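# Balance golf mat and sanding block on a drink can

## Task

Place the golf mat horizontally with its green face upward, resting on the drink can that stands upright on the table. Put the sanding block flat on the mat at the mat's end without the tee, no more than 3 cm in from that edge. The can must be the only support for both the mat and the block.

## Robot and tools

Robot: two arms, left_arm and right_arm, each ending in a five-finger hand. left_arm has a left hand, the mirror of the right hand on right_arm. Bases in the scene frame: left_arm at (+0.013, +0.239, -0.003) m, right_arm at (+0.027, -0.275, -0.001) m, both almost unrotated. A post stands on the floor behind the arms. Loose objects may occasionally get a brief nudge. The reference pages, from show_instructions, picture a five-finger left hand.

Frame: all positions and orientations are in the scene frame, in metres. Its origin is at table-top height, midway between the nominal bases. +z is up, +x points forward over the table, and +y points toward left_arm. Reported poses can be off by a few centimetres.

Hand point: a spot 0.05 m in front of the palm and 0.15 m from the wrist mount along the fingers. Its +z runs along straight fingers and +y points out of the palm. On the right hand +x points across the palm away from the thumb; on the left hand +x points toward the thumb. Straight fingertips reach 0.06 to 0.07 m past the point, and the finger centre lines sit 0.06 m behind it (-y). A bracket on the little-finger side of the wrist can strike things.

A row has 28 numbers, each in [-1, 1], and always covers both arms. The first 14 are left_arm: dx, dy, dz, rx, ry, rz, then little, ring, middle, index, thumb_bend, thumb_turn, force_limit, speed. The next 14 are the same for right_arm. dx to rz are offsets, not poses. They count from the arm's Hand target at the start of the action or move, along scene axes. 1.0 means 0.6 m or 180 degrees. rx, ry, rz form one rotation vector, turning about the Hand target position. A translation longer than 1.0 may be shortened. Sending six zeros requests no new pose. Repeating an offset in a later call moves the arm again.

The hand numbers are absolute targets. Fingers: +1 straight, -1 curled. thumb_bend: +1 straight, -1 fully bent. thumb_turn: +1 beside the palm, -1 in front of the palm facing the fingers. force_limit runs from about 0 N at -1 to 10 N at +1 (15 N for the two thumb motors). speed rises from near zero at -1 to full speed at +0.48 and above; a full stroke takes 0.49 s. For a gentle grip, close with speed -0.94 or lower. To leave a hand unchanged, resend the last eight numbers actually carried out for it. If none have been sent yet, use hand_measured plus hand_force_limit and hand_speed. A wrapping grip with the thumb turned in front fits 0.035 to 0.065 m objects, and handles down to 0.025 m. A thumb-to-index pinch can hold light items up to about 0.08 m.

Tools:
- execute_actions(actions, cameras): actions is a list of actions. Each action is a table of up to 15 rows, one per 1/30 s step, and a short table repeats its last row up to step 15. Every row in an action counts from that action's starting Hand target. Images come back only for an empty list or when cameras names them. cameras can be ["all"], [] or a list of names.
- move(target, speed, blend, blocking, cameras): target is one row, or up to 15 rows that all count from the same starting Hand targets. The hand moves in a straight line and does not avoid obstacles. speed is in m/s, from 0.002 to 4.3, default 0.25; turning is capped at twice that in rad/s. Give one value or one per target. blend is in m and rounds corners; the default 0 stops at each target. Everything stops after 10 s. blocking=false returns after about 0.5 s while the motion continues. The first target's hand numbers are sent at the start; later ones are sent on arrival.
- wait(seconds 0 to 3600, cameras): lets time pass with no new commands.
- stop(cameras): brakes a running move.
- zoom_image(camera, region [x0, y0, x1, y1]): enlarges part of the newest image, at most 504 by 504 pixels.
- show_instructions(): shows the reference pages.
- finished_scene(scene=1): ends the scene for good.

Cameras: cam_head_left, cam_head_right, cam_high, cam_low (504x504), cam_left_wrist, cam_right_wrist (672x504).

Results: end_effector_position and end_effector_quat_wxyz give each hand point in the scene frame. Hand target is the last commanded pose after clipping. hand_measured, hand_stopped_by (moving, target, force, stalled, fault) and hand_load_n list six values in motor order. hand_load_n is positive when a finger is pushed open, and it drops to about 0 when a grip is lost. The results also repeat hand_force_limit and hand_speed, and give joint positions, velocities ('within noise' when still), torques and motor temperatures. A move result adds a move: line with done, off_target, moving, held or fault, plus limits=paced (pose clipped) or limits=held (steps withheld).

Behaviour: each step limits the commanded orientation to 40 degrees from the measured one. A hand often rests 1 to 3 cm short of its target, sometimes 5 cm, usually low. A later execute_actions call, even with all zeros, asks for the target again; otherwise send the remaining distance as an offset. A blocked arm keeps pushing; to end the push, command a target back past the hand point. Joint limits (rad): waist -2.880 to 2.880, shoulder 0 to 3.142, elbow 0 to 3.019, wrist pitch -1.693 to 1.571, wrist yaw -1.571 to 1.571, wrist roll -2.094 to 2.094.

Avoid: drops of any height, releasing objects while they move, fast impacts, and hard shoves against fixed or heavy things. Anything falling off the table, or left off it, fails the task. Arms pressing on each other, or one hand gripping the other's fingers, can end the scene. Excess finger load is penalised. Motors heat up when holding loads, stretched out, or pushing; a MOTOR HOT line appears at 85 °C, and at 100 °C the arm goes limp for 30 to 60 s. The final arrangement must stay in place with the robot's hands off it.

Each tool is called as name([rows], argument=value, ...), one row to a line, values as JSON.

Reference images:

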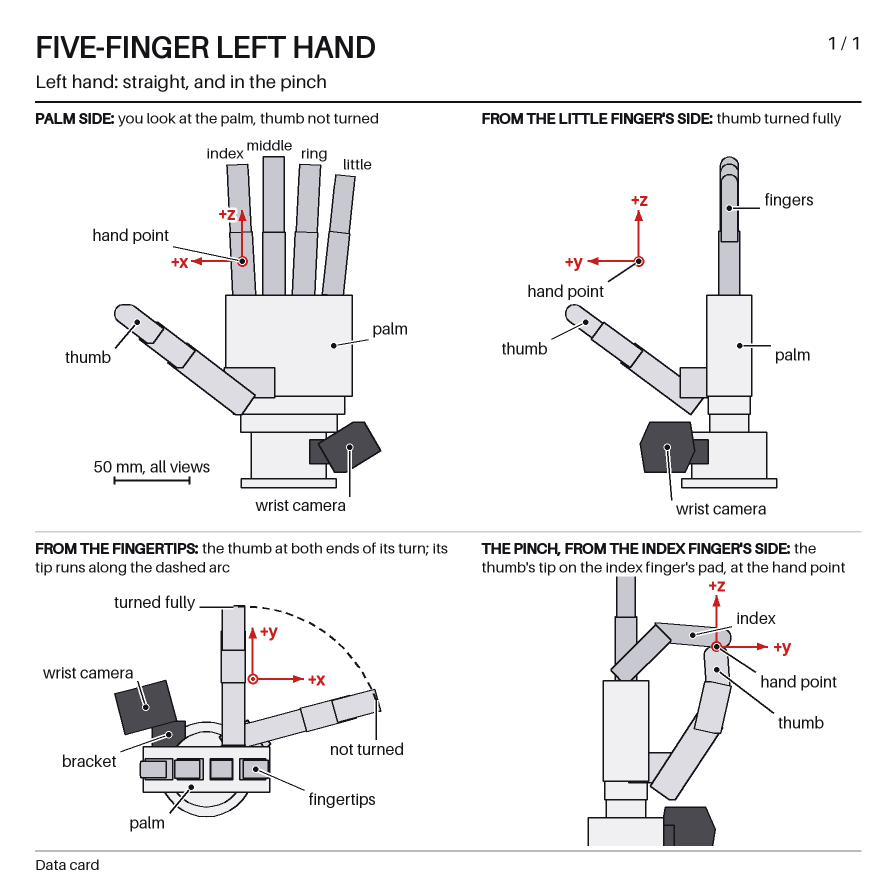

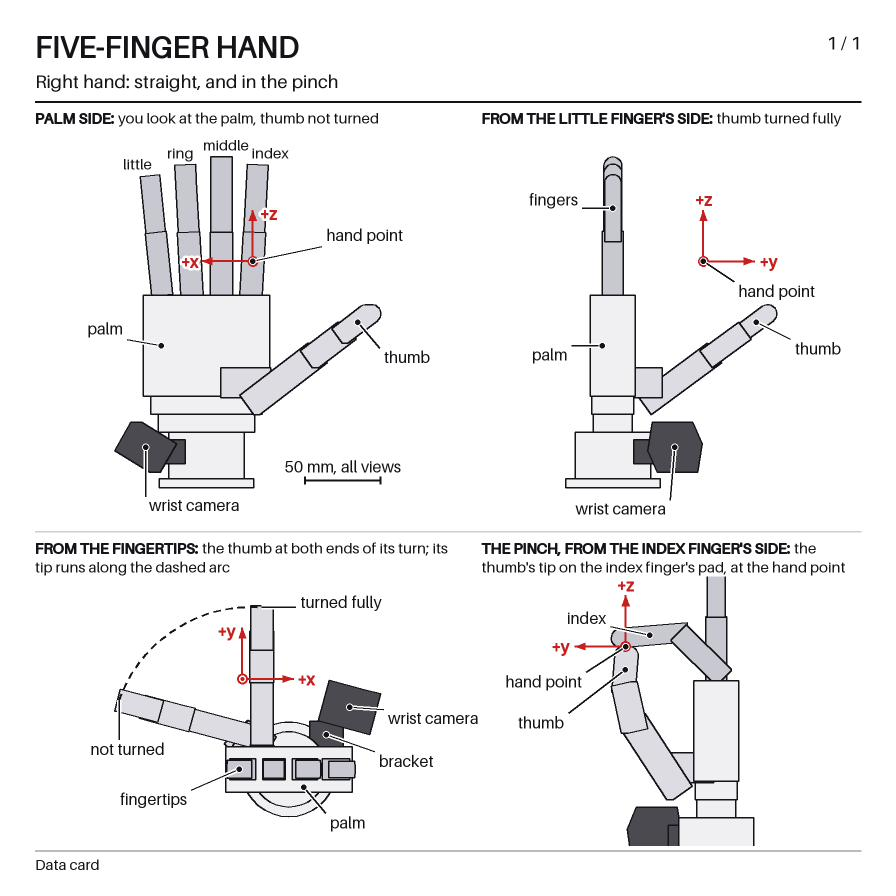

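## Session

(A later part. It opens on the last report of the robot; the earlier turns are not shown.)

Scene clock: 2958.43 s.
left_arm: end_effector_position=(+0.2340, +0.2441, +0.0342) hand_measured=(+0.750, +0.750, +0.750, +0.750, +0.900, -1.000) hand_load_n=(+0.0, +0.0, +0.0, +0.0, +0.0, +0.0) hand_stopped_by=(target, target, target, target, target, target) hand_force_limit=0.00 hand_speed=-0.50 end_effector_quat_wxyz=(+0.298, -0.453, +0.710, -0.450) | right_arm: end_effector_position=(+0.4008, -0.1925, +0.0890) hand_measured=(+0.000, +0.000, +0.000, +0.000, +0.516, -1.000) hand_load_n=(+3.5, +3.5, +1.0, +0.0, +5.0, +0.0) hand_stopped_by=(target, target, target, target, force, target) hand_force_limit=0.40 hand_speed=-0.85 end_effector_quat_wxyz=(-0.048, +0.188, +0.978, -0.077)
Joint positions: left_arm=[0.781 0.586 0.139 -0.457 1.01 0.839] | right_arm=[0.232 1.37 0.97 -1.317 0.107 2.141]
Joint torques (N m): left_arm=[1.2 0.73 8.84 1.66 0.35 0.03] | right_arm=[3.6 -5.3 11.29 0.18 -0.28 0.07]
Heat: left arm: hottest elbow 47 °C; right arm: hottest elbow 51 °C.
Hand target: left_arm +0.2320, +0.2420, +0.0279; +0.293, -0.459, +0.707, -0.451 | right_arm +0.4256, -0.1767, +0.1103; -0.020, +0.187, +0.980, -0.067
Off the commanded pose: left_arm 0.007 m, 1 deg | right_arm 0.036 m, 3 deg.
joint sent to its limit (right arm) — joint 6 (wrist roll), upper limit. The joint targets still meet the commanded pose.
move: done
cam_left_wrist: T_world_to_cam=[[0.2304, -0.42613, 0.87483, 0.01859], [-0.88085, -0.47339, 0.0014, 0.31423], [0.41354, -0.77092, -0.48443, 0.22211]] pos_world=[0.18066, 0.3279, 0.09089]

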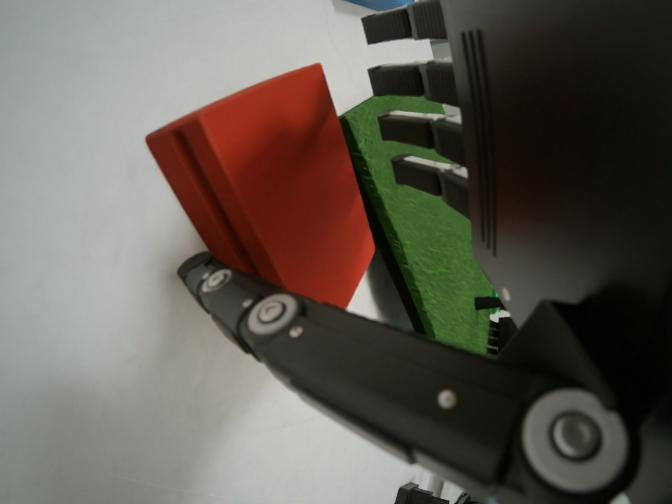

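move([
  [0.0,0.0,-0.006,0,0,0,0.35,0.35,0.35,0.35,0.4,-1,0.0,-0.85,0,0,0.0,0,0,0,0,0,0,0,-0.4,-1,0.4,-0.85],
], cameras=["cam_left_wrist"], speed=0.1)

Scene clock: 2977.43 s.
left_arm: end_effector_position=(+0.2355, +0.2446, +0.0319) hand_measured=(+0.350, +0.364, +0.392, +0.406, +0.706, -1.000) hand_load_n=(+0.0, +7.5, +4.0, +2.5, +8.0, +1.5) hand_stopped_by=(target, force, force, force, force, target) hand_force_limit=0.00 hand_speed=-0.85 end_effector_quat_wxyz=(+0.301, -0.450, +0.709, -0.452) | right_arm: end_effector_position=(+0.4008, -0.1925, +0.0890) hand_measured=(+0.000, +0.000, +0.000, +0.000, +0.516, -1.000) hand_load_n=(+3.5, +3.5, +1.0, +0.0, +5.0, +0.0) hand_stopped_by=(target, target, target, target, force, target) hand_force_limit=0.40 hand_speed=-0.85 end_effector_quat_wxyz=(-0.048, +0.188, +0.978, -0.077)
Joint positions: left_arm=[0.781 0.601 0.132 -0.425 1.015 0.835] | right_arm=[0.232 1.37 0.97 -1.317 0.107 2.141]
Joint torques (N m): left_arm=[1.08 0.62 8.75 1.42 0.16 0.05] | right_arm=[3.9 -5.48 11.6 0.27 -0.25 0.06]
Heat: left arm: hottest elbow 48 °C; right arm: hottest elbow 51 °C.
Hand target: left_arm +0.2319, +0.2419, +0.0242; +0.292, -0.459, +0.707, -0.451 | right_arm +0.4256, -0.1767, +0.1103; -0.020, +0.187, +0.980, -0.067
Off the commanded pose: left_arm 0.009 m, 1 deg | right_arm 0.036 m, 3 deg.
joint sent to its limit (right arm) — joint 6 (wrist roll), upper limit. The joint targets still meet the commanded pose.
move: done
cam_left_wrist: T_world_to_cam=[[0.22245, -0.42748, 0.87623, 0.0225], [-0.88165, -0.47187, -0.00638, 0.31578], [0.41619, -0.7711, -0.48185, 0.22018]] pos_world=[0.18177, 0.3284, 0.08839]

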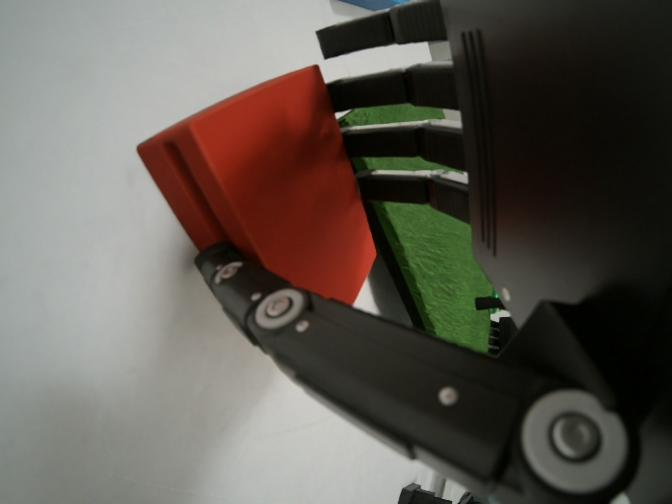

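move([
  [0.0,0.0,0.22,0,0,0,0.35,0.35,0.35,0.35,0.4,-1,0.0,-0.85,0,0,0.0,0,0,0,0,0,0,0,-0.4,-1,0.4,-0.85],
  [0.597,-0.253,0.2,0,0,0,0.35,0.35,0.35,0.35,0.4,-1,0.0,-0.85,0,0,0.0,0,0,0,0,0,0,0,-0.4,-1,0.4,-0.85],
], cameras=["cam_left_wrist","cam_high"], speed=0.2, blend=0.02)

Scene clock: 3001.03 s.
left_arm: end_effector_position=(+0.5699, +0.1010, +0.1270) hand_measured=(+0.350, +0.364, +0.392, +0.406, +0.704, -1.000) hand_load_n=(+0.0, +0.0, +0.0, +0.0, +0.0, +0.0) hand_stopped_by=(target, force, force, force, force, target) hand_force_limit=0.00 hand_speed=-0.85 end_effector_quat_wxyz=(+0.283, -0.469, +0.714, -0.436) | right_arm: end_effector_position=(+0.4008, -0.1925, +0.0890) hand_measured=(+0.000, +0.000, +0.000, +0.000, +0.516, -1.000) hand_load_n=(+3.5, +3.5, +1.0, +0.0, +5.0, +0.0) hand_stopped_by=(target, target, target, target, force, target) hand_force_limit=0.40 hand_speed=-0.85 end_effector_quat_wxyz=(-0.048, +0.188, +0.978, -0.077)
Joint positions: left_arm=[-0.116 1.475 0.905 0.074 0.266 0.136] | right_arm=[0.232 1.37 0.97 -1.317 0.107 2.141]
Joint torques (N m): left_arm=[0.09 -11.87 13.78 2.44 -0.04 0.02] | right_arm=[3.43 -5.6 11.41 0.31 -0.2 0.04]
Heat: left arm: hottest elbow 47 °C; right arm: hottest elbow 51 °C.
Hand target: left_arm +0.5901, +0.0902, +0.1445; +0.293, -0.459, +0.707, -0.451 | right_arm +0.4256, -0.1767, +0.1103; -0.020, +0.187, +0.980, -0.067
Off the commanded pose: left_arm 0.029 m, 2 deg | right_arm 0.036 m, 3 deg.
joint sent to its limit (right arm) — joint 6 (wrist roll), upper limit. The joint targets still meet the commanded pose.
move: off_target (left_arm)
cam_left_wrist: T_world_to_cam=[[0.27984, -0.42344, 0.86162, -0.22775], [-0.8732, -0.48528, 0.04512, 0.53344], [0.39902, -0.76499, -0.50555, 0.02833]] pos_world=[0.51823, 0.1841, 0.18649]
Images, in order (width x height): cam_high 504x504, cam_left_wrist 672x504.

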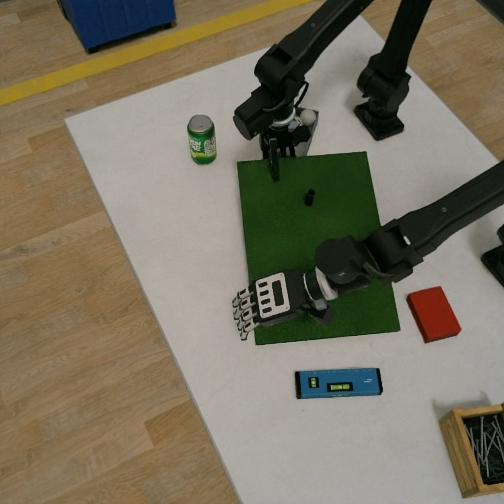

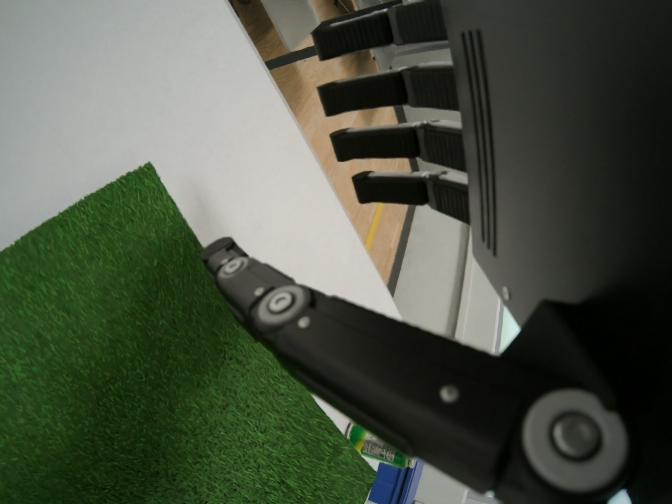

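move([
  [0.0,0.1,0.05,0,0,0,0.5,0.5,0.7,0.7,0.6,-1,0.0,-0.5,0,0,0.0,0,0,0,0,0,0,0,-0.4,-1,0.4,-0.85],
  [-0.1835,0.303,-0.02,-0.029,0.0752,0.4973,0.5,0.5,0.7,0.7,0.6,-1,0.0,-0.5,0,0,0.0,0,0,0,0,0,0,0,-0.4,-1,0.4,-0.85],
], cameras=["cam_left_wrist","cam_high"], speed=0.25, blend=0.02)

Scene clock: 3031.43 s.
left_arm: end_effector_position=(+0.4624, +0.2810, +0.1209) hand_measured=(+0.500, +0.500, +0.700, +0.700, +0.600, -1.000) hand_load_n=(+0.0, +0.0, +0.0, +0.0, +0.0, +0.0) hand_stopped_by=(target, target, target, target, target, target) hand_force_limit=0.00 hand_speed=-0.50 end_effector_quat_wxyz=(-0.428, +0.880, -0.189, +0.079) | right_arm: end_effector_position=(+0.4008, -0.1925, +0.0890) hand_measured=(+0.000, +0.000, +0.000, +0.000, +0.516, -1.000) hand_load_n=(+3.5, +3.5, +1.0, +0.0, +5.0, +0.0) hand_stopped_by=(target, target, target, target, force, target) hand_force_limit=0.40 hand_speed=-0.85 end_effector_quat_wxyz=(-0.048, +0.188, +0.978, -0.077)
Joint positions: left_arm=[-0.136 1.362 0.951 -0.848 -0.86 -1.138] | right_arm=[0.232 1.37 0.97 -1.317 0.107 2.141]
Joint torques (N m): left_arm=[-0.21 -9.41 13.29 0.21 -0.62 0.02] | right_arm=[3.25 -6.3 11.56 0.09 -0.24 -0.03]
Heat: left arm: hottest elbow 49 °C; right arm: hottest elbow 51 °C.
Hand target: left_arm +0.4801, +0.2720, +0.1324; -0.428, +0.879, -0.187, +0.092 | right_arm +0.4256, -0.1767, +0.1103; -0.020, +0.187, +0.980, -0.067
Off the commanded pose: left_arm 0.023 m, 1 deg | right_arm 0.036 m, 3 deg.
joint sent to its limit (right arm) — joint 6 (wrist roll), upper limit. The joint targets still meet the commanded pose.
move: off_target (left_arm)
cam_left_wrist: T_world_to_cam=[[0.50626, 0.41497, 0.75598, -0.44374], [0.49594, -0.85725, 0.13844, -0.01265], [0.70551, 0.30483, -0.63979, -0.22037]] pos_world=[0.3864, 0.24047, 0.19622]
Images, in order (width x height): cam_high 504x504, cam_left_wrist 672x504.

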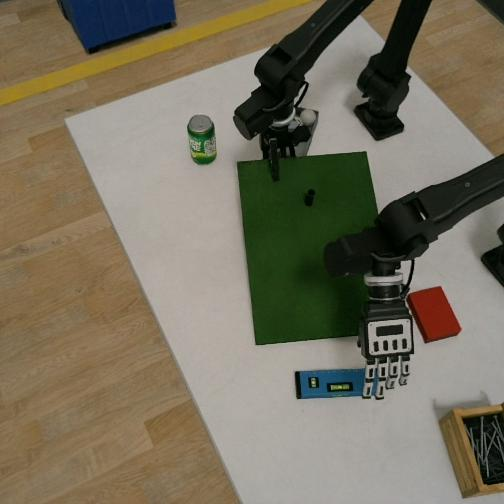

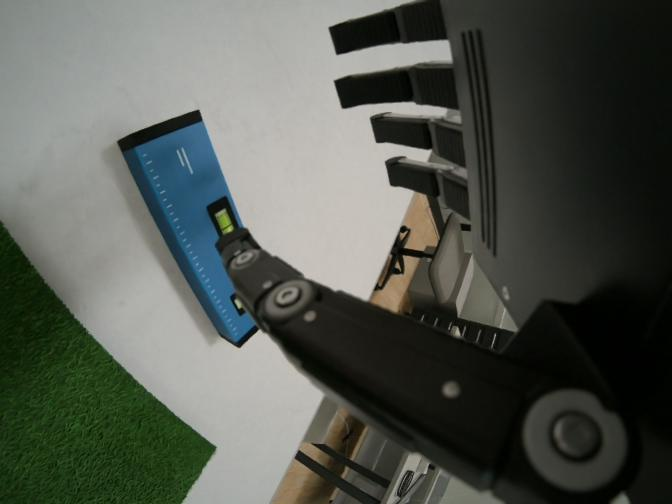

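move([
  [0.005,-0.037,-0.14,0,0,-0.05,0.5,0.5,0.7,0.7,0.6,-1,0.0,-0.5,0,0,0.0,0,0,0,0,0,0,0,-0.4,-1,0.4,-0.85],
], cameras=["cam_left_wrist"], speed=0.15)

Scene clock: 3056.53 s.
left_arm: end_effector_position=(+0.4854, +0.2571, +0.0572) hand_measured=(+0.500, +0.500, +0.700, +0.700, +0.600, -1.000) hand_load_n=(+0.0, +0.0, +0.0, -0.5, +0.0, +0.0) hand_stopped_by=(target, target, target, target, target, target) hand_force_limit=0.00 hand_speed=-0.50 end_effector_quat_wxyz=(-0.422, +0.865, -0.242, +0.127) | right_arm: end_effector_position=(+0.4008, -0.1925, +0.0890) hand_measured=(+0.000, +0.000, +0.000, +0.000, +0.516, -1.000) hand_load_n=(+3.5, +3.5, +1.0, +0.5, +5.0, +0.0) hand_stopped_by=(target, target, target, target, force, target) hand_force_limit=0.40 hand_speed=-0.85 end_effector_quat_wxyz=(-0.048, +0.188, +0.978, -0.077)
Joint positions: left_arm=[-0.164 1.451 0.829 -0.479 -0.815 -0.982] | right_arm=[0.232 1.37 0.97 -1.317 0.107 2.141]
Joint torques (N m): left_arm=[-0.09 -10.58 8.13 1.54 -0.42 0.21] | right_arm=[2.9 -5.42 11.34 0.34 -0.19 0.05]
Heat: left arm: hottest elbow 51 °C; right arm: hottest elbow 51 °C.
Hand target: left_arm +0.4830, +0.2498, +0.0483; -0.420, +0.862, -0.256, +0.125 | right_arm +0.4256, -0.1767, +0.1103; -0.020, +0.187, +0.980, -0.067
Off the commanded pose: left_arm 0.012 m, 2 deg | right_arm 0.036 m, 3 deg.
joint sent to its limit (right arm) — joint 6 (wrist roll), upper limit. The joint targets still meet the commanded pose.
move: off_target (left_arm)
cam_left_wrist: T_world_to_cam=[[0.52893, 0.34796, 0.77406, -0.39214], [0.36457, -0.9168, 0.16301, 0.04196], [0.76637, 0.19598, -0.61177, -0.27323]] pos_world=[0.40151, 0.22846, 0.12955]

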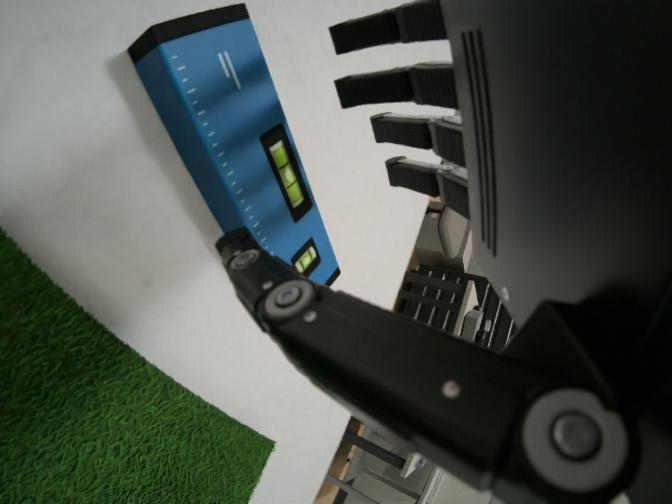

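move([
  [-0.026,0.036,0,0,0,0,0.5,0.5,0.7,0.7,0.6,-1,0.0,-0.5,0,0,0.0,0,0,0,0,0,0,0,-0.4,-1,0.4,-0.85],
  [-0.026,0.036,-0.05,0,0,0,0.5,0.5,0.7,0.7,0.6,-1,0.0,-0.5,0,0,0.0,0,0,0,0,0,0,0,-0.4,-1,0.4,-0.85],
], cameras=["cam_left_wrist"], speed=0.1)

Scene clock: 3077.63 s.
left_arm: end_effector_position=(+0.4714, +0.2643, +0.0280) hand_measured=(+0.500, +0.500, +0.700, +0.700, +0.600, -1.000) hand_load_n=(+0.0, +0.0, +0.0, +0.0, +0.5, +0.0) hand_stopped_by=(target, target, target, target, target, target) hand_force_limit=0.00 hand_speed=-0.50 end_effector_quat_wxyz=(-0.420, +0.861, -0.254, +0.135) | right_arm: end_effector_position=(+0.4008, -0.1925, +0.0890) hand_measured=(+0.000, +0.000, +0.000, +0.000, +0.516, -1.000) hand_load_n=(+3.5, +3.5, +1.0, +0.0, +5.0, +0.0) hand_stopped_by=(target, target, target, target, force, target) hand_force_limit=0.40 hand_speed=-0.85 end_effector_quat_wxyz=(-0.048, +0.188, +0.978, -0.077)
Joint positions: left_arm=[-0.144 1.46 0.735 -0.328 -0.791 -0.919] | right_arm=[0.232 1.37 0.97 -1.317 0.107 2.141]
Joint torques (N m): left_arm=[2.37 -9.99 7.6 1.58 -0.4 0.2] | right_arm=[3.14 -6.36 11.52 0.21 -0.23 0.03]
Heat: left arm: hottest elbow 50 °C; right arm: hottest elbow 51 °C.
Hand target: left_arm +0.4674, +0.2713, +0.0184; -0.420, +0.862, -0.256, +0.125 | right_arm +0.4256, -0.1767, +0.1103; -0.020, +0.187, +0.980, -0.067
Off the commanded pose: left_arm 0.013 m, 1 deg | right_arm 0.036 m, 3 deg.
joint sent to its limit (right arm) — joint 6 (wrist roll), upper limit. The joint targets still meet the commanded pose.
move: off_target (left_arm)
cam_left_wrist: T_world_to_cam=[[0.53771, 0.3319, 0.77505, -0.36452], [0.33611, -0.92744, 0.16397, 0.07462], [0.77324, 0.17234, -0.61025, -0.2788]] pos_world=[0.3865, 0.23824, 0.10015]

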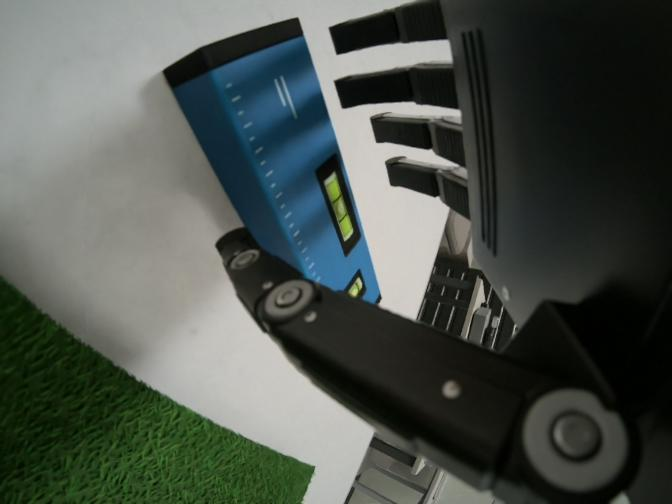

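move([
  [0,0,-0.033,0,0,0,0.5,0.5,0.7,0.7,0.6,-1,0.0,-0.5,0,0,0.0,0,0,0,0,0,0,0,-0.4,-1,0.4,-0.85],
  [0,0,-0.033,0,0,0,0.3,0.2,0.2,0.2,0.0,-1,0.2,-0.85,0,0,0.0,0,0,0,0,0,0,0,-0.4,-1,0.4,-0.85],
], cameras=["cam_left_wrist"], speed=0.1)

Scene clock: 3089.43 s.
left_arm: end_effector_position=(+0.4730, +0.2663, +0.0092) hand_measured=(+0.300, +0.202, +0.244, +0.286, +0.406, -1.000) hand_load_n=(+0.0, +4.0, +6.5, +5.0, +11.5, +0.0) hand_stopped_by=(target, target, force, force, force, target) hand_force_limit=0.20 hand_speed=-0.85 end_effector_quat_wxyz=(-0.423, +0.860, -0.251, +0.136) | right_arm: end_effector_position=(+0.4008, -0.1925, +0.0890) hand_measured=(+0.000, +0.000, +0.000, +0.000, +0.516, -1.000) hand_load_n=(+3.5, +3.5, +1.0, +0.0, +5.0, +0.0) hand_stopped_by=(target, target, target, target, force, target) hand_force_limit=0.40 hand_speed=-0.85 end_effector_quat_wxyz=(-0.048, +0.188, +0.978, -0.077)
Joint positions: left_arm=[-0.142 1.506 0.715 -0.254 -0.796 -0.918] | right_arm=[0.232 1.37 0.97 -1.317 0.107 2.141]
Joint torques (N m): left_arm=[2.14 -10.29 7.28 1.28 -0.2 0.21] | right_arm=[2.73 -5.01 11.56 0.14 -0.23 -0.03]
Heat: left arm: hottest elbow 49 °C; right arm: hottest elbow 51 °C.
Hand target: left_arm +0.4673, +0.2713, -0.0014; -0.420, +0.862, -0.256, +0.125 | right_arm +0.4256, -0.1767, +0.1103; -0.020, +0.187, +0.980, -0.067
Off the commanded pose: left_arm 0.013 m, 1 deg | right_arm 0.036 m, 3 deg.
joint sent to its limit (right arm) — joint 6 (wrist roll), upper limit. The joint targets still meet the commanded pose.
move: off_target (left_arm); target 2's new numbers were sent with left_arm's hand 0.012 m and 1 deg from that target
cam_left_wrist: T_world_to_cam=[[0.53062, 0.33128, 0.78019, -0.34801], [0.33932, -0.92651, 0.16263, 0.07727], [0.77672, 0.17844, -0.60403, -0.29517]] pos_world=[0.38771, 0.23955, 0.08065]

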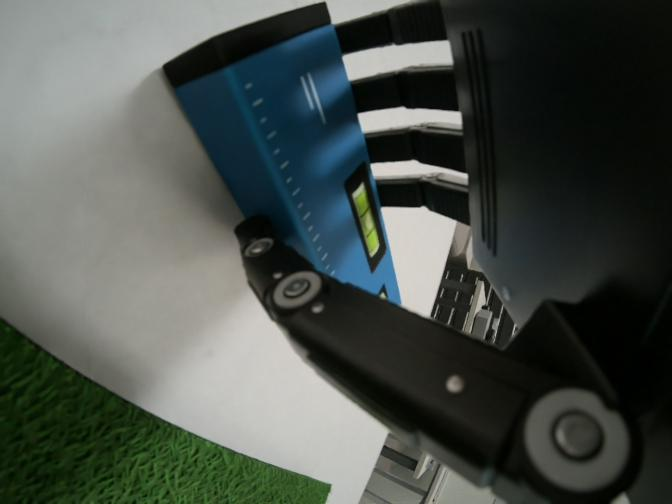

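move([
  [0,0,0.2,0,0,0,0.3,0.2,0.2,0.2,0.0,-1,0.2,-0.85,0,0,0.0,0,0,0,0,0,0,0,-0.4,-1,0.4,-0.85],
  [0.18,-0.3855,0.2,0,0,-0.439,0.3,0.2,0.2,0.2,0.0,-1,0.2,-0.85,0,0,0.0,0,0,0,0,0,0,0,-0.4,-1,0.4,-0.85],
], cameras=["cam_left_wrist","cam_high"], speed=[0.15,0.25], blend=[0.02,0])

Scene clock: 3116.60 s.
left_arm: end_effector_position=(+0.5538, +0.0546, +0.0986) hand_measured=(+0.300, +0.202, +0.244, +0.286, +0.406, -1.000) hand_load_n=(+0.0, +4.0, +6.0, +5.0, +11.5, +0.0) hand_stopped_by=(target, target, force, force, force, target) hand_force_limit=0.20 hand_speed=-0.85 end_effector_quat_wxyz=(+0.233, -0.518, +0.747, -0.346) | right_arm: end_effector_position=(+0.4008, -0.1925, +0.0890) hand_measured=(+0.000, +0.000, +0.000, +0.000, +0.516, -1.000) hand_load_n=(+3.5, +3.5, +1.0, +0.5, +5.0, +0.0) hand_stopped_by=(target, target, target, target, force, target) hand_force_limit=0.40 hand_speed=-0.85 end_effector_quat_wxyz=(-0.048, +0.188, +0.978, -0.077)
Joint positions: left_arm=[-0.25 1.541 1.022 -0.195 0.093 0.067] | right_arm=[0.232 1.37 0.97 -1.317 0.107 2.141]
Joint torques (N m): left_arm=[-0.03 -13.22 14.57 1.78 0.1 0.19] | right_arm=[3.78 -5.13 11.56 0.21 -0.24 0.01]
Heat: left arm: hottest elbow 47 °C; right arm: hottest elbow 51 °C.
Hand target: left_arm +0.5753, +0.0400, +0.1184; +0.244, -0.502, +0.746, -0.363 | right_arm +0.4256, -0.1767, +0.1103; -0.020, +0.187, +0.980, -0.067
Off the commanded pose: left_arm 0.033 m, 3 deg | right_arm 0.036 m, 3 deg.
joint sent to its limit (right arm) — joint 6 (wrist roll), upper limit. The joint targets still meet the commanded pose.
move: off_target (left_arm)
cam_left_wrist: T_world_to_cam=[[0.47605, -0.47198, 0.74203, -0.31267], [-0.82357, -0.53518, 0.18795, 0.45933], [0.30841, -0.70058, -0.64348, 0.045]] pos_world=[0.51326, 0.12978, 0.17464]
Images, in order (width x height): cam_high 504x504, cam_left_wrist 672x504.

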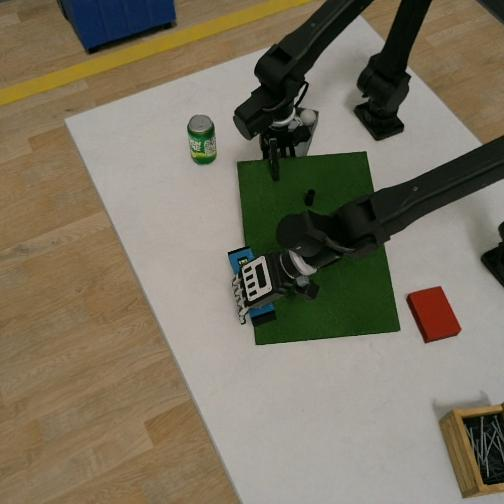

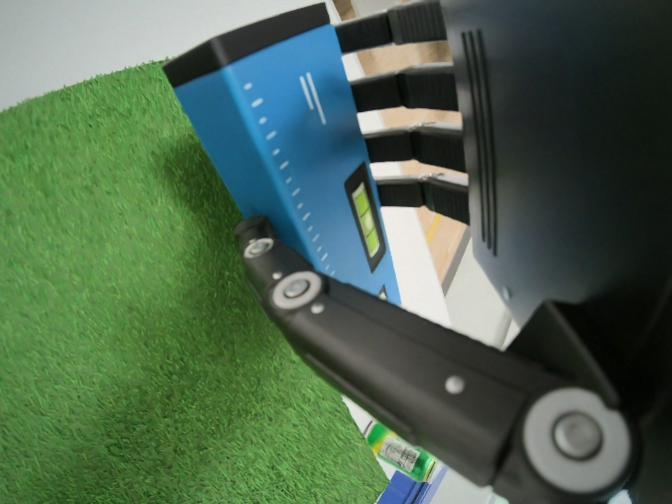

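move([
  [0.003,-0.022,-0.08,0,0,-0.061,0.3,0.2,0.2,0.2,0.0,-1,0.2,-0.85,0,0,0.0,0,0,0,0,0,0,0,-0.4,-1,0.4,-0.85],
], cameras=["cam_left_wrist","cam_high"], speed=[0.12])

Scene clock: 3133.37 s.
left_arm: end_effector_position=(+0.5560, +0.0313, +0.0616) hand_measured=(+0.300, +0.202, +0.244, +0.286, +0.406, -1.000) hand_load_n=(+0.0, +4.5, +5.5, +4.0, +11.5, +0.0) hand_stopped_by=(target, target, force, force, force, target) hand_force_limit=0.20 hand_speed=-0.85 end_effector_quat_wxyz=(+0.196, -0.441, +0.791, -0.375) | right_arm: end_effector_position=(+0.4008, -0.1925, +0.0890) hand_measured=(+0.000, +0.000, +0.000, +0.000, +0.516, -1.000) hand_load_n=(+3.5, +3.5, +1.0, +0.0, +5.0, +0.0) hand_stopped_by=(target, target, target, target, force, target) hand_force_limit=0.40 hand_speed=-0.85 end_effector_quat_wxyz=(-0.048, +0.188, +0.978, -0.077)
Joint positions: left_arm=[-0.25 1.64 1.027 -0.112 0.253 0.191] | right_arm=[0.232 1.37 0.97 -1.317 0.107 2.141]
Joint torques (N m): left_arm=[1.32 -13.63 13.05 2.15 0.22 0.28] | right_arm=[2.9 -5.19 11.49 0.28 -0.22 -0.05]
Heat: left arm: hottest elbow 48 °C; right arm: hottest elbow 51 °C.
Hand target: left_arm +0.5772, +0.0269, +0.0705; +0.209, -0.429, +0.790, -0.385 | right_arm +0.4256, -0.1767, +0.1103; -0.020, +0.187, +0.980, -0.067
Off the commanded pose: left_arm 0.023 m, 2 deg | right_arm 0.036 m, 3 deg.
joint sent to its limit (right arm) — joint 6 (wrist roll), upper limit. The joint targets still meet the commanded pose.
move: off_target (left_arm)
cam_left_wrist: T_world_to_cam=[[0.36927, -0.54558, 0.75231, -0.23627], [-0.91441, -0.35773, 0.18942, 0.50055], [0.16578, -0.75787, -0.63099, 0.08465]] pos_world=[0.53092, 0.11431, 0.13635]
Images, in order (width x height): cam_high 504x504, cam_left_wrist 672x504.

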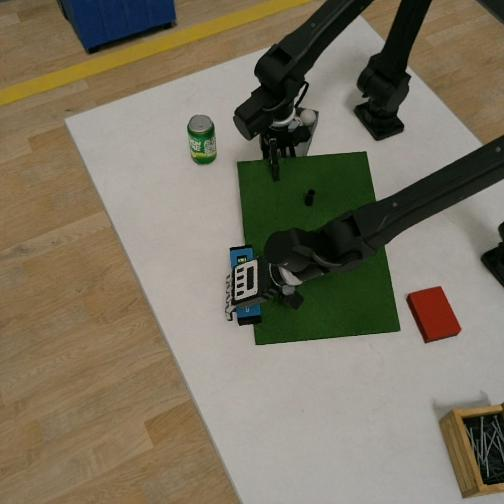

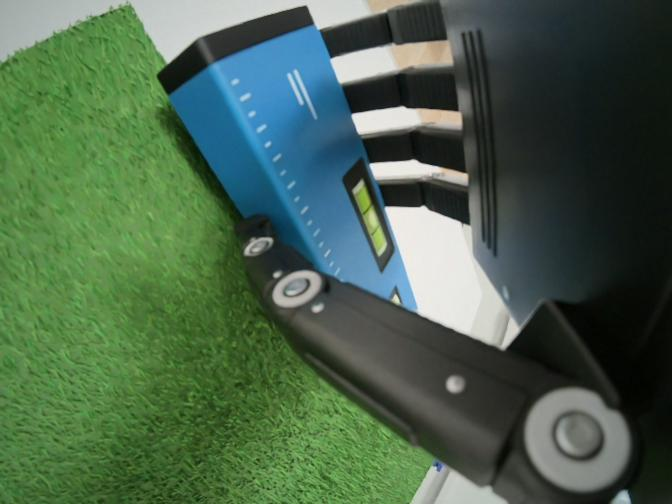

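move([
  [0.042,-0.0,0.0,0,0,0,0.3,0.2,0.2,0.2,0.0,-1,0.2,-0.85,0,0,0.0,0,0,0,0,0,0,0,-0.4,-1,0.4,-0.85],
], cameras=["cam_left_wrist","cam_high"], speed=[0.12])

Scene clock: 3151.07 s.
left_arm: end_effector_position=(+0.5789, +0.0246, +0.0561) hand_measured=(+0.300, +0.202, +0.244, +0.286, +0.406, -1.000) hand_load_n=(+0.0, +4.0, +5.0, +4.5, +12.0, +0.5) hand_stopped_by=(target, target, force, force, force, target) hand_force_limit=0.20 hand_speed=-0.85 end_effector_quat_wxyz=(+0.196, -0.432, +0.795, -0.377) | right_arm: end_effector_position=(+0.4008, -0.1925, +0.0890) hand_measured=(+0.000, +0.000, +0.000, +0.000, +0.516, -1.000) hand_load_n=(+3.5, +3.5, +1.0, +0.0, +5.0, +0.0) hand_stopped_by=(target, target, target, target, force, target) hand_force_limit=0.40 hand_speed=-0.85 end_effector_quat_wxyz=(-0.048, +0.188, +0.978, -0.077)
Joint positions: left_arm=[-0.25 1.703 1.093 -0.113 0.264 0.208] | right_arm=[0.232 1.37 0.97 -1.317 0.107 2.141]
Joint torques (N m): left_arm=[2.43 -15.5 13.74 1.25 0.17 0.2] | right_arm=[3.37 -5.83 11.6 0.29 -0.29 0.02]
Heat: left arm: hottest elbow 50 °C; right arm: hottest elbow 51 °C.
Hand target: left_arm +0.6024, +0.0269, +0.0706; +0.209, -0.429, +0.790, -0.385 | right_arm +0.4256, -0.1767, +0.1103; -0.020, +0.187, +0.980, -0.067
Off the commanded pose: left_arm 0.028 m, 2 deg | right_arm 0.036 m, 3 deg.
joint sent to its limit (right arm) — joint 6 (wrist roll), upper limit. The joint targets still meet the commanded pose.
move: off_target (left_arm)
cam_left_wrist: T_world_to_cam=[[0.35361, -0.55494, 0.753, -0.23494], [-0.92235, -0.34083, 0.18196, 0.52464], [0.15567, -0.75887, -0.63237, 0.07811]] pos_world=[0.55481, 0.10772, 0.13084]
Images, in order (width x height): cam_high 504x504, cam_left_wrist 672x504.

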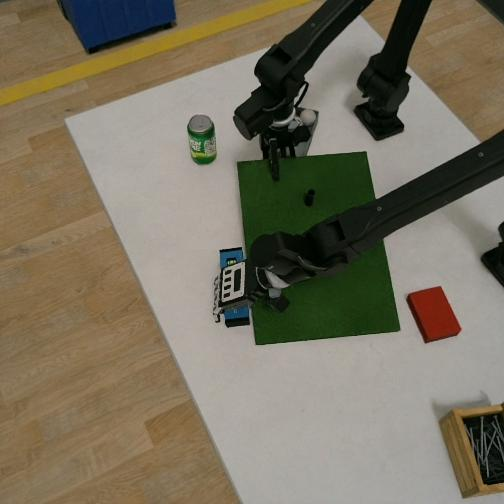

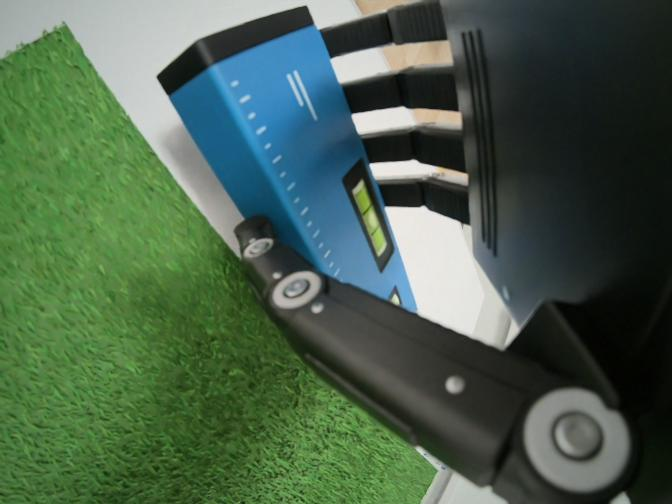

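move([
  [0.0,-0.0,-0.075,0,0,0,0.3,0.2,0.2,0.2,0.0,-1,0.2,-0.85,0,0,0.0,0,0,0,0,0,0,0,-0.4,-1,0.4,-0.85],
], cameras=["cam_left_wrist","cam_high"], speed=[0.08])

Scene clock: 3165.53 s.
left_arm: end_effector_position=(+0.5908, +0.0216, +0.0258) hand_measured=(+0.300, +0.202, +0.244, +0.286, +0.406, -1.000) hand_load_n=(+0.0, +3.5, +5.0, +4.5, +12.0, +0.0) hand_stopped_by=(target, target, force, force, force, target) hand_force_limit=0.20 hand_speed=-0.85 end_effector_quat_wxyz=(+0.200, -0.430, +0.794, -0.381) | right_arm: end_effector_position=(+0.4008, -0.1925, +0.0890) hand_measured=(+0.000, +0.000, +0.000, +0.000, +0.516, -1.000) hand_load_n=(+3.5, +3.5, +1.0, +0.0, +5.0, +0.0) hand_stopped_by=(target, target, target, target, force, target) hand_force_limit=0.40 hand_speed=-0.85 end_effector_quat_wxyz=(-0.048, +0.188, +0.978, -0.077)
Joint positions: left_arm=[-0.25 1.777 1.093 -0.028 0.264 0.209] | right_arm=[0.232 1.37 0.97 -1.317 0.107 2.141]
Joint torques (N m): left_arm=[2.32 -16.09 10.22 2.5 0.17 0.18] | right_arm=[2.78 -5.71 11.36 0.24 -0.25 0.05]
Motor temperatures (°C): left_arm=[32 32 52 31 37 33] | right_arm=[30 34 51 32 33 31]
Heat: left arm: hottest elbow 52 °C; right arm: hottest elbow 51 °C.
Hand target: left_arm +0.6024, +0.0269, +0.0256; +0.209, -0.429, +0.790, -0.385 | right_arm +0.4256, -0.1767, +0.1103; -0.020, +0.187, +0.980, -0.067
Off the commanded pose: left_arm 0.013 m, 1 deg | right_arm 0.036 m, 3 deg.
joint sent to its limit (right arm) — joint 6 (wrist roll), upper limit. The joint targets still meet the commanded pose.
move: off_target (left_arm)
cam_left_wrist: T_world_to_cam=[[0.34419, -0.55355, 0.75836, -0.21252], [-0.92471, -0.33975, 0.1717, 0.54182], [0.16262, -0.76036, -0.62881, 0.05073]] pos_world=[0.56593, 0.10501, 0.10004]
Images, in order (width x height): cam_high 504x504, cam_left_wrist 672x504.

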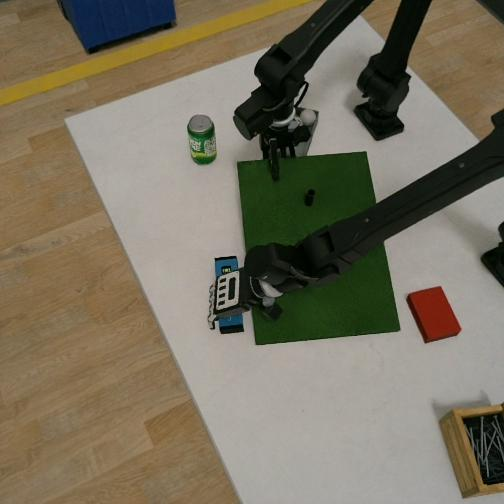

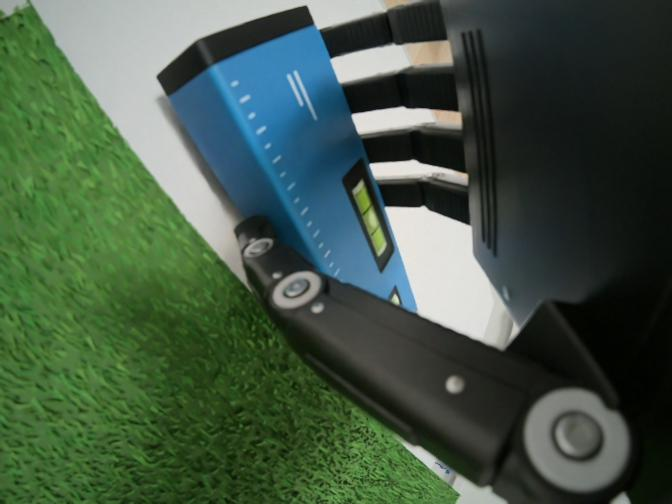

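move([
  [0.0,-0.0,-0.032,0,0,0,0.3,0.2,0.2,0.2,0.0,-1,0.2,-0.85,0,0,0.0,0,0,0,0,0,0,0,-0.4,-1,0.4,-0.85],
  [0.0,-0.0,-0.032,0,0,0,0.7,0.7,0.7,0.7,0.5,-1,0.2,-0.6,0,0,0.0,0,0,0,0,0,0,0,-0.4,-1,0.4,-0.85],
  [0.0,-0.0,0.12,0,0,0,0.7,0.7,0.7,0.7,0.5,-1,0.2,-0.6,0,0,0.0,0,0,0,0,0,0,0,-0.4,-1,0.4,-0.85],
], cameras=["cam_left_wrist","cam_high"], speed=[0.06,0.05,0.12])

Scene clock: 3183.80 s.
left_arm: end_effector_position=(+0.5846, +0.0231, +0.0795) hand_measured=(+0.700, +0.700, +0.700, +0.700, +0.500, -1.000) hand_load_n=(+0.0, +0.0, +0.0, +0.0, +0.0, +0.0) hand_stopped_by=(target, target, target, target, target, target) hand_force_limit=0.20 hand_speed=-0.60 end_effector_quat_wxyz=(+0.196, -0.431, +0.796, -0.377) | right_arm: end_effector_position=(+0.4008, -0.1925, +0.0890) hand_measured=(+0.000, +0.000, +0.000, +0.000, +0.516, -1.000) hand_load_n=(+3.5, +3.5, +1.0, +0.0, +5.0, +0.0) hand_stopped_by=(target, target, target, target, force, target) hand_force_limit=0.40 hand_speed=-0.85 end_effector_quat_wxyz=(-0.048, +0.188, +0.978, -0.077)
Joint positions: left_arm=[-0.25 1.682 1.137 -0.179 0.265 0.209] | right_arm=[0.232 1.37 0.97 -1.317 0.107 2.141]
Joint torques (N m): left_arm=[2.32 -16.79 13.2 1.05 0.13 0.17] | right_arm=[3.66 -5.3 11.32 0.18 -0.22 0.03]
Heat: left arm: hottest elbow 52 °C; right arm: hottest elbow 51 °C.
Hand target: left_arm +0.6023, +0.0269, +0.0974; +0.208, -0.429, +0.790, -0.385 | right_arm +0.4256, -0.1767, +0.1103; -0.020, +0.187, +0.980, -0.067
Off the commanded pose: left_arm 0.026 m, 2 deg | right_arm 0.036 m, 3 deg.
joint sent to its limit (right arm) — joint 6 (wrist roll), upper limit. The joint targets still meet the commanded pose.
move: off_target (left_arm); target 2's new numbers were sent with left_arm's hand 0.013 m and 0 deg from that target
cam_left_wrist: T_world_to_cam=[[0.35209, -0.55574, 0.75312, -0.25454], [-0.92303, -0.33948, 0.18102, 0.52562], [0.15507, -0.75889, -0.63249, 0.09137]] pos_world=[0.56061, 0.10632, 0.15434]
Images, in order (width x height): cam_high 504x504, cam_left_wrist 672x504.

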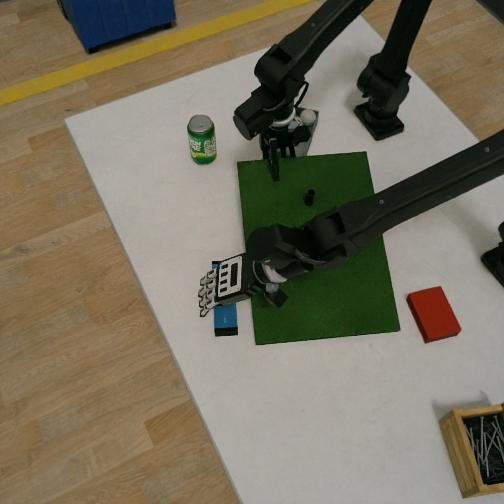

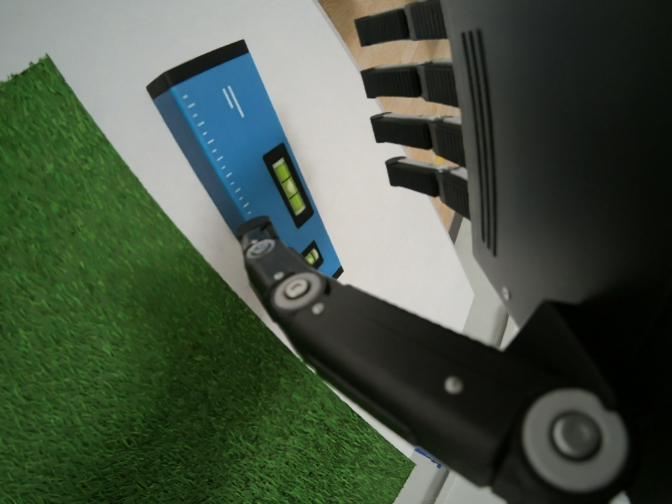

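move([
  [0.0,-0.0,0.12,0,0,0,0.7,0.7,0.7,0.7,0.5,-1,0.2,-0.6,0,0,0.0,0,0,0,0,0,0,0,-0.4,-1,0.4,-0.85],
  [-0.087,0.1185,0.121,-0.0883,0.312,0.502,1,1,1,1,1,-1,0.2,-0.3,0,0,0.0,0,0,0,0,0,0,0,-0.4,-1,0.4,-0.85],
], cameras=["cam_left_wrist","cam_high"], speed=[0.15,0.2], blend=[0.02,0])

Scene clock: 3209.43 s.
left_arm: end_effector_position=(+0.5331, +0.0923, +0.1655) hand_measured=(+1.000, +1.000, +1.000, +1.000, +1.000, -1.000) hand_load_n=(+0.0, +0.0, +0.0, +0.0, +0.0, +0.0) hand_stopped_by=(target, target, target, target, target, target) hand_force_limit=0.20 hand_speed=-0.30 end_effector_quat_wxyz=(+0.000, +0.973, -0.231, -0.005) | right_arm: end_effector_position=(+0.4008, -0.1925, +0.0890) hand_measured=(+0.000, +0.000, +0.000, +0.000, +0.516, -1.000) hand_load_n=(+3.5, +3.5, +1.0, +0.0, +5.0, +0.0) hand_stopped_by=(target, target, target, target, force, target) hand_force_limit=0.40 hand_speed=-0.85 end_effector_quat_wxyz=(-0.048, +0.188, +0.978, -0.077)
Joint positions: left_arm=[-0.151 1.736 1.588 -1.434 -0.002 -1.255] | right_arm=[0.232 1.37 0.97 -1.317 0.107 2.141]
Joint torques (N m): left_arm=[2.49 -15.15 13.42 -0.32 0.04 0.01] | right_arm=[3.02 -5.54 11.56 0.13 -0.24 -0.01]
Heat: left arm: hottest elbow 53 °C; right arm: hottest elbow 51 °C.
Hand target: left_arm +0.5502, +0.0979, +0.1702; +0.000, +0.976, -0.218, +0.000 | right_arm +0.4256, -0.1767, +0.1103; -0.020, +0.187, +0.980, -0.067
Off the commanded pose: left_arm 0.019 m, 2 deg | right_arm 0.036 m, 3 deg.
joint sent to its limit (right arm) — joint 6 (wrist roll), upper limit. The joint targets still meet the commanded pose.
move: off_target (left_arm); target 2's new numbers were sent with left_arm's hand 0.018 m and 2 deg from that target
cam_left_wrist: T_world_to_cam=[[0.68126, 0.73194, 0.01215, -0.43438], [0.60723, -0.57429, 0.54906, -0.36897], [0.40885, -0.36667, -0.8357, 0.06833]] pos_world=[0.49204, 0.13109, 0.26497]
Images, in order (width x height): cam_high 504x504, cam_left_wrist 672x504.

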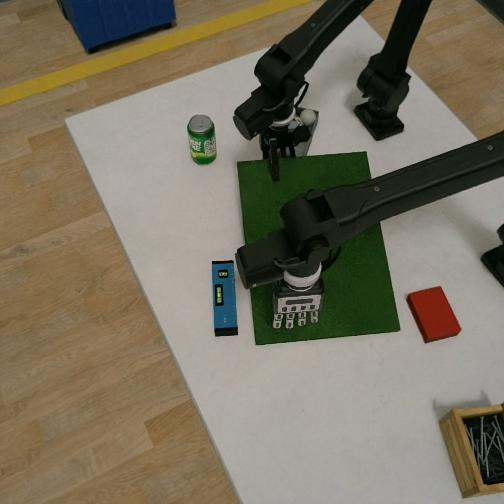

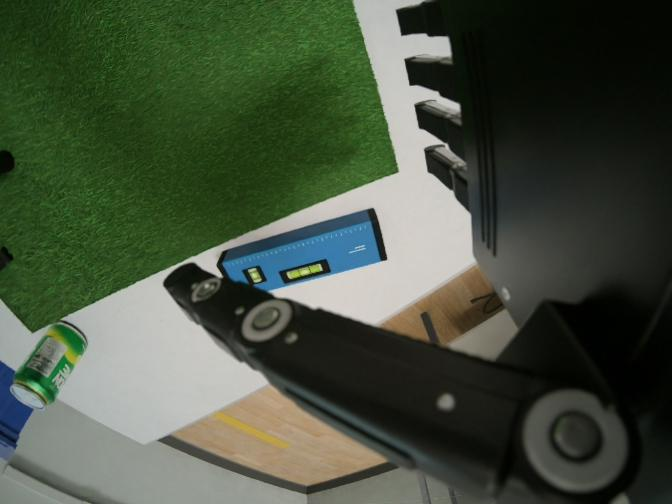

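move([
  [-0.007,0.005,-0.117,0,0,0,1,1,1,1,1,-1,0.2,-0.3,0,0,0.0,0,0,0,0,0,0,0,-0.4,-1,0.4,-0.85],
  [-0.012,0.0,-0.17,0,0,0,1,1,1,1,1,-1,0.2,-0.3,0,0,0.0,0,0,0,0,0,0,0,-0.4,-1,0.4,-0.85],
], cameras=["cam_left_wrist"], speed=[0.15,0.08])

Scene clock: 3229.93 s.
left_arm: end_effector_position=(+0.5433, +0.0921, +0.0845) hand_measured=(+1.000, +1.000, +1.000, +1.000, +1.000, -1.000) hand_load_n=(+0.0, +0.0, +0.0, +0.0, +0.0, +0.0) hand_stopped_by=(target, target, target, target, target, target) hand_force_limit=0.20 hand_speed=-0.30 end_effector_quat_wxyz=(-0.002, +0.973, -0.229, +0.012) | right_arm: end_effector_position=(+0.4008, -0.1925, +0.0890) hand_measured=(+0.000, +0.000, +0.000, +0.000, +0.516, -1.000) hand_load_n=(+3.5, +3.5, +1.0, +0.0, +5.0, +0.0) hand_stopped_by=(target, target, target, target, force, target) hand_force_limit=0.40 hand_speed=-0.85 end_effector_quat_wxyz=(-0.048, +0.188, +0.978, -0.077)
Joint positions: left_arm=[-0.149 1.789 1.442 -1.2 -0.002 -1.257] | right_arm=[0.232 1.37 0.97 -1.317 0.107 2.141]
Joint torques (N m): left_arm=[2.08 -15.79 8.51 0.7 0.04 0.01] | right_arm=[3.14 -5.01 11.54 0.42 -0.28 0.04]
Heat: left arm: hottest elbow 53 °C; right arm: hottest elbow 51 °C.
Hand target: left_arm +0.5430, +0.0980, +0.0681; +0.000, +0.976, -0.218, +0.000 | right_arm +0.4256, -0.1767, +0.1103; -0.020, +0.187, +0.980, -0.067
Off the commanded pose: left_arm 0.017 m, 2 deg | right_arm 0.036 m, 3 deg.
joint sent to its limit (right arm) — joint 6 (wrist roll), upper limit. The joint targets still meet the commanded pose.
move: off_target (left_arm)
cam_left_wrist: T_world_to_cam=[[0.67744, 0.7349, 0.03159, -0.43999], [0.59054, -0.56897, 0.57232, -0.32422], [0.43857, -0.36905, -0.81942, -0.02083]] pos_world=[0.49866, 0.13119, 0.18239]

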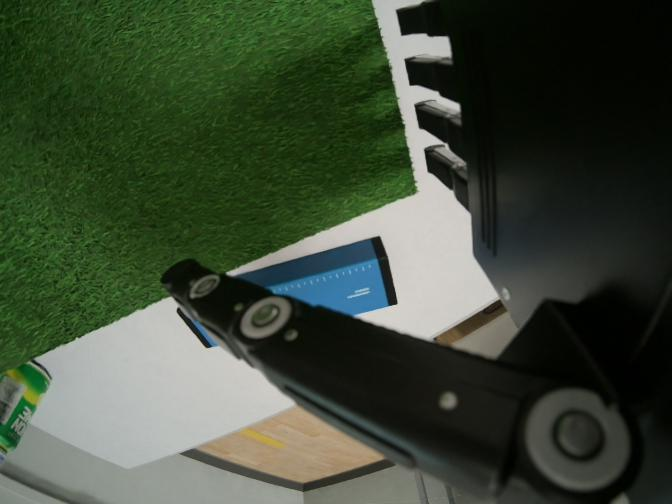

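move([
  [0.004,0.008,-0.04,0,0,0,1,1,1,1,1,-1,0.2,-0.3,0,0,0.0,0,0,0,0,0,0,0,-0.4,-1,0.4,-0.85],
  [-0.03,-0.06,-0.04,0,0,0,1,1,1,1,1,-1,0.2,-0.3,0,0,0.0,0,0,0,0,0,0,0,-0.4,-1,0.4,-0.85],
], cameras=["cam_left_wrist"], speed=[0.08,0.08])

Scene clock: 3240.03 s.
left_arm: end_effector_position=(+0.5418, +0.0819, +0.0583) hand_measured=(+1.000, +1.000, +1.000, +1.000, +1.000, -1.000) hand_load_n=(+0.0, +0.0, +0.0, +0.0, -0.5, +0.0) hand_stopped_by=(target, target, target, target, target, target) hand_force_limit=0.20 hand_speed=-0.30 end_effector_quat_wxyz=(-0.010, +0.977, -0.211, +0.017) | right_arm: end_effector_position=(+0.4008, -0.1925, +0.0890) hand_measured=(+0.000, +0.000, +0.000, +0.000, +0.516, -1.000) hand_load_n=(+3.5, +3.5, +1.0, +0.0, +5.0, +0.0) hand_stopped_by=(target, target, target, target, force, target) hand_force_limit=0.40 hand_speed=-0.85 end_effector_quat_wxyz=(-0.048, +0.188, +0.978, -0.077)
Joint positions: left_arm=[-0.175 1.802 1.388 -1.123 -0.018 -1.318] | right_arm=[0.232 1.37 0.97 -1.317 0.107 2.141]
Joint torques (N m): left_arm=[-1.73 -16.97 6.9 0.31 0.54 -0.1] | right_arm=[3.08 -5.01 11.43 0.24 -0.23 -0.03]
Heat: left arm: hottest elbow 52 °C; right arm: hottest elbow 51 °C.
Hand target: left_arm +0.5249, +0.0620, +0.0440; +0.000, +0.976, -0.218, +0.000 | right_arm +0.4256, -0.1767, +0.1103; -0.020, +0.187, +0.980, -0.067
Off the commanded pose: left_arm 0.030 m, 2 deg | right_arm 0.036 m, 3 deg.
joint sent to its limit (right arm) — joint 6 (wrist roll), upper limit. The joint targets still meet the commanded pose.
move: off_target (left_arm)
cam_left_wrist: T_world_to_cam=[[0.65013, 0.75822, 0.04939, -0.41882], [0.60326, -0.55459, 0.57316, -0.32227], [0.46197, -0.34283, -0.81796, -0.06042]] pos_world=[0.49461, 0.11811, 0.15598]

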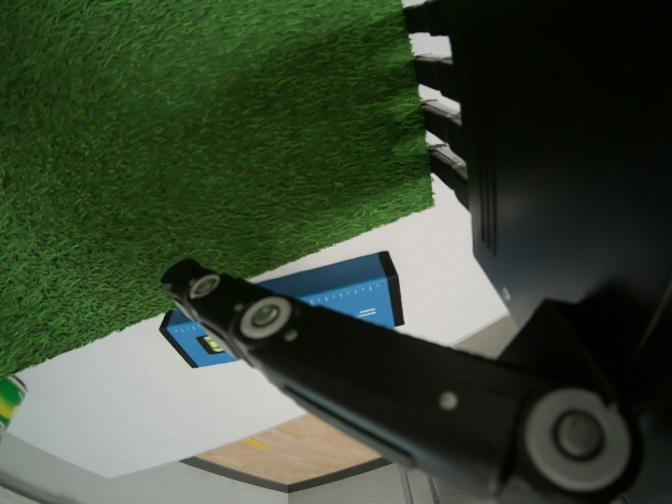

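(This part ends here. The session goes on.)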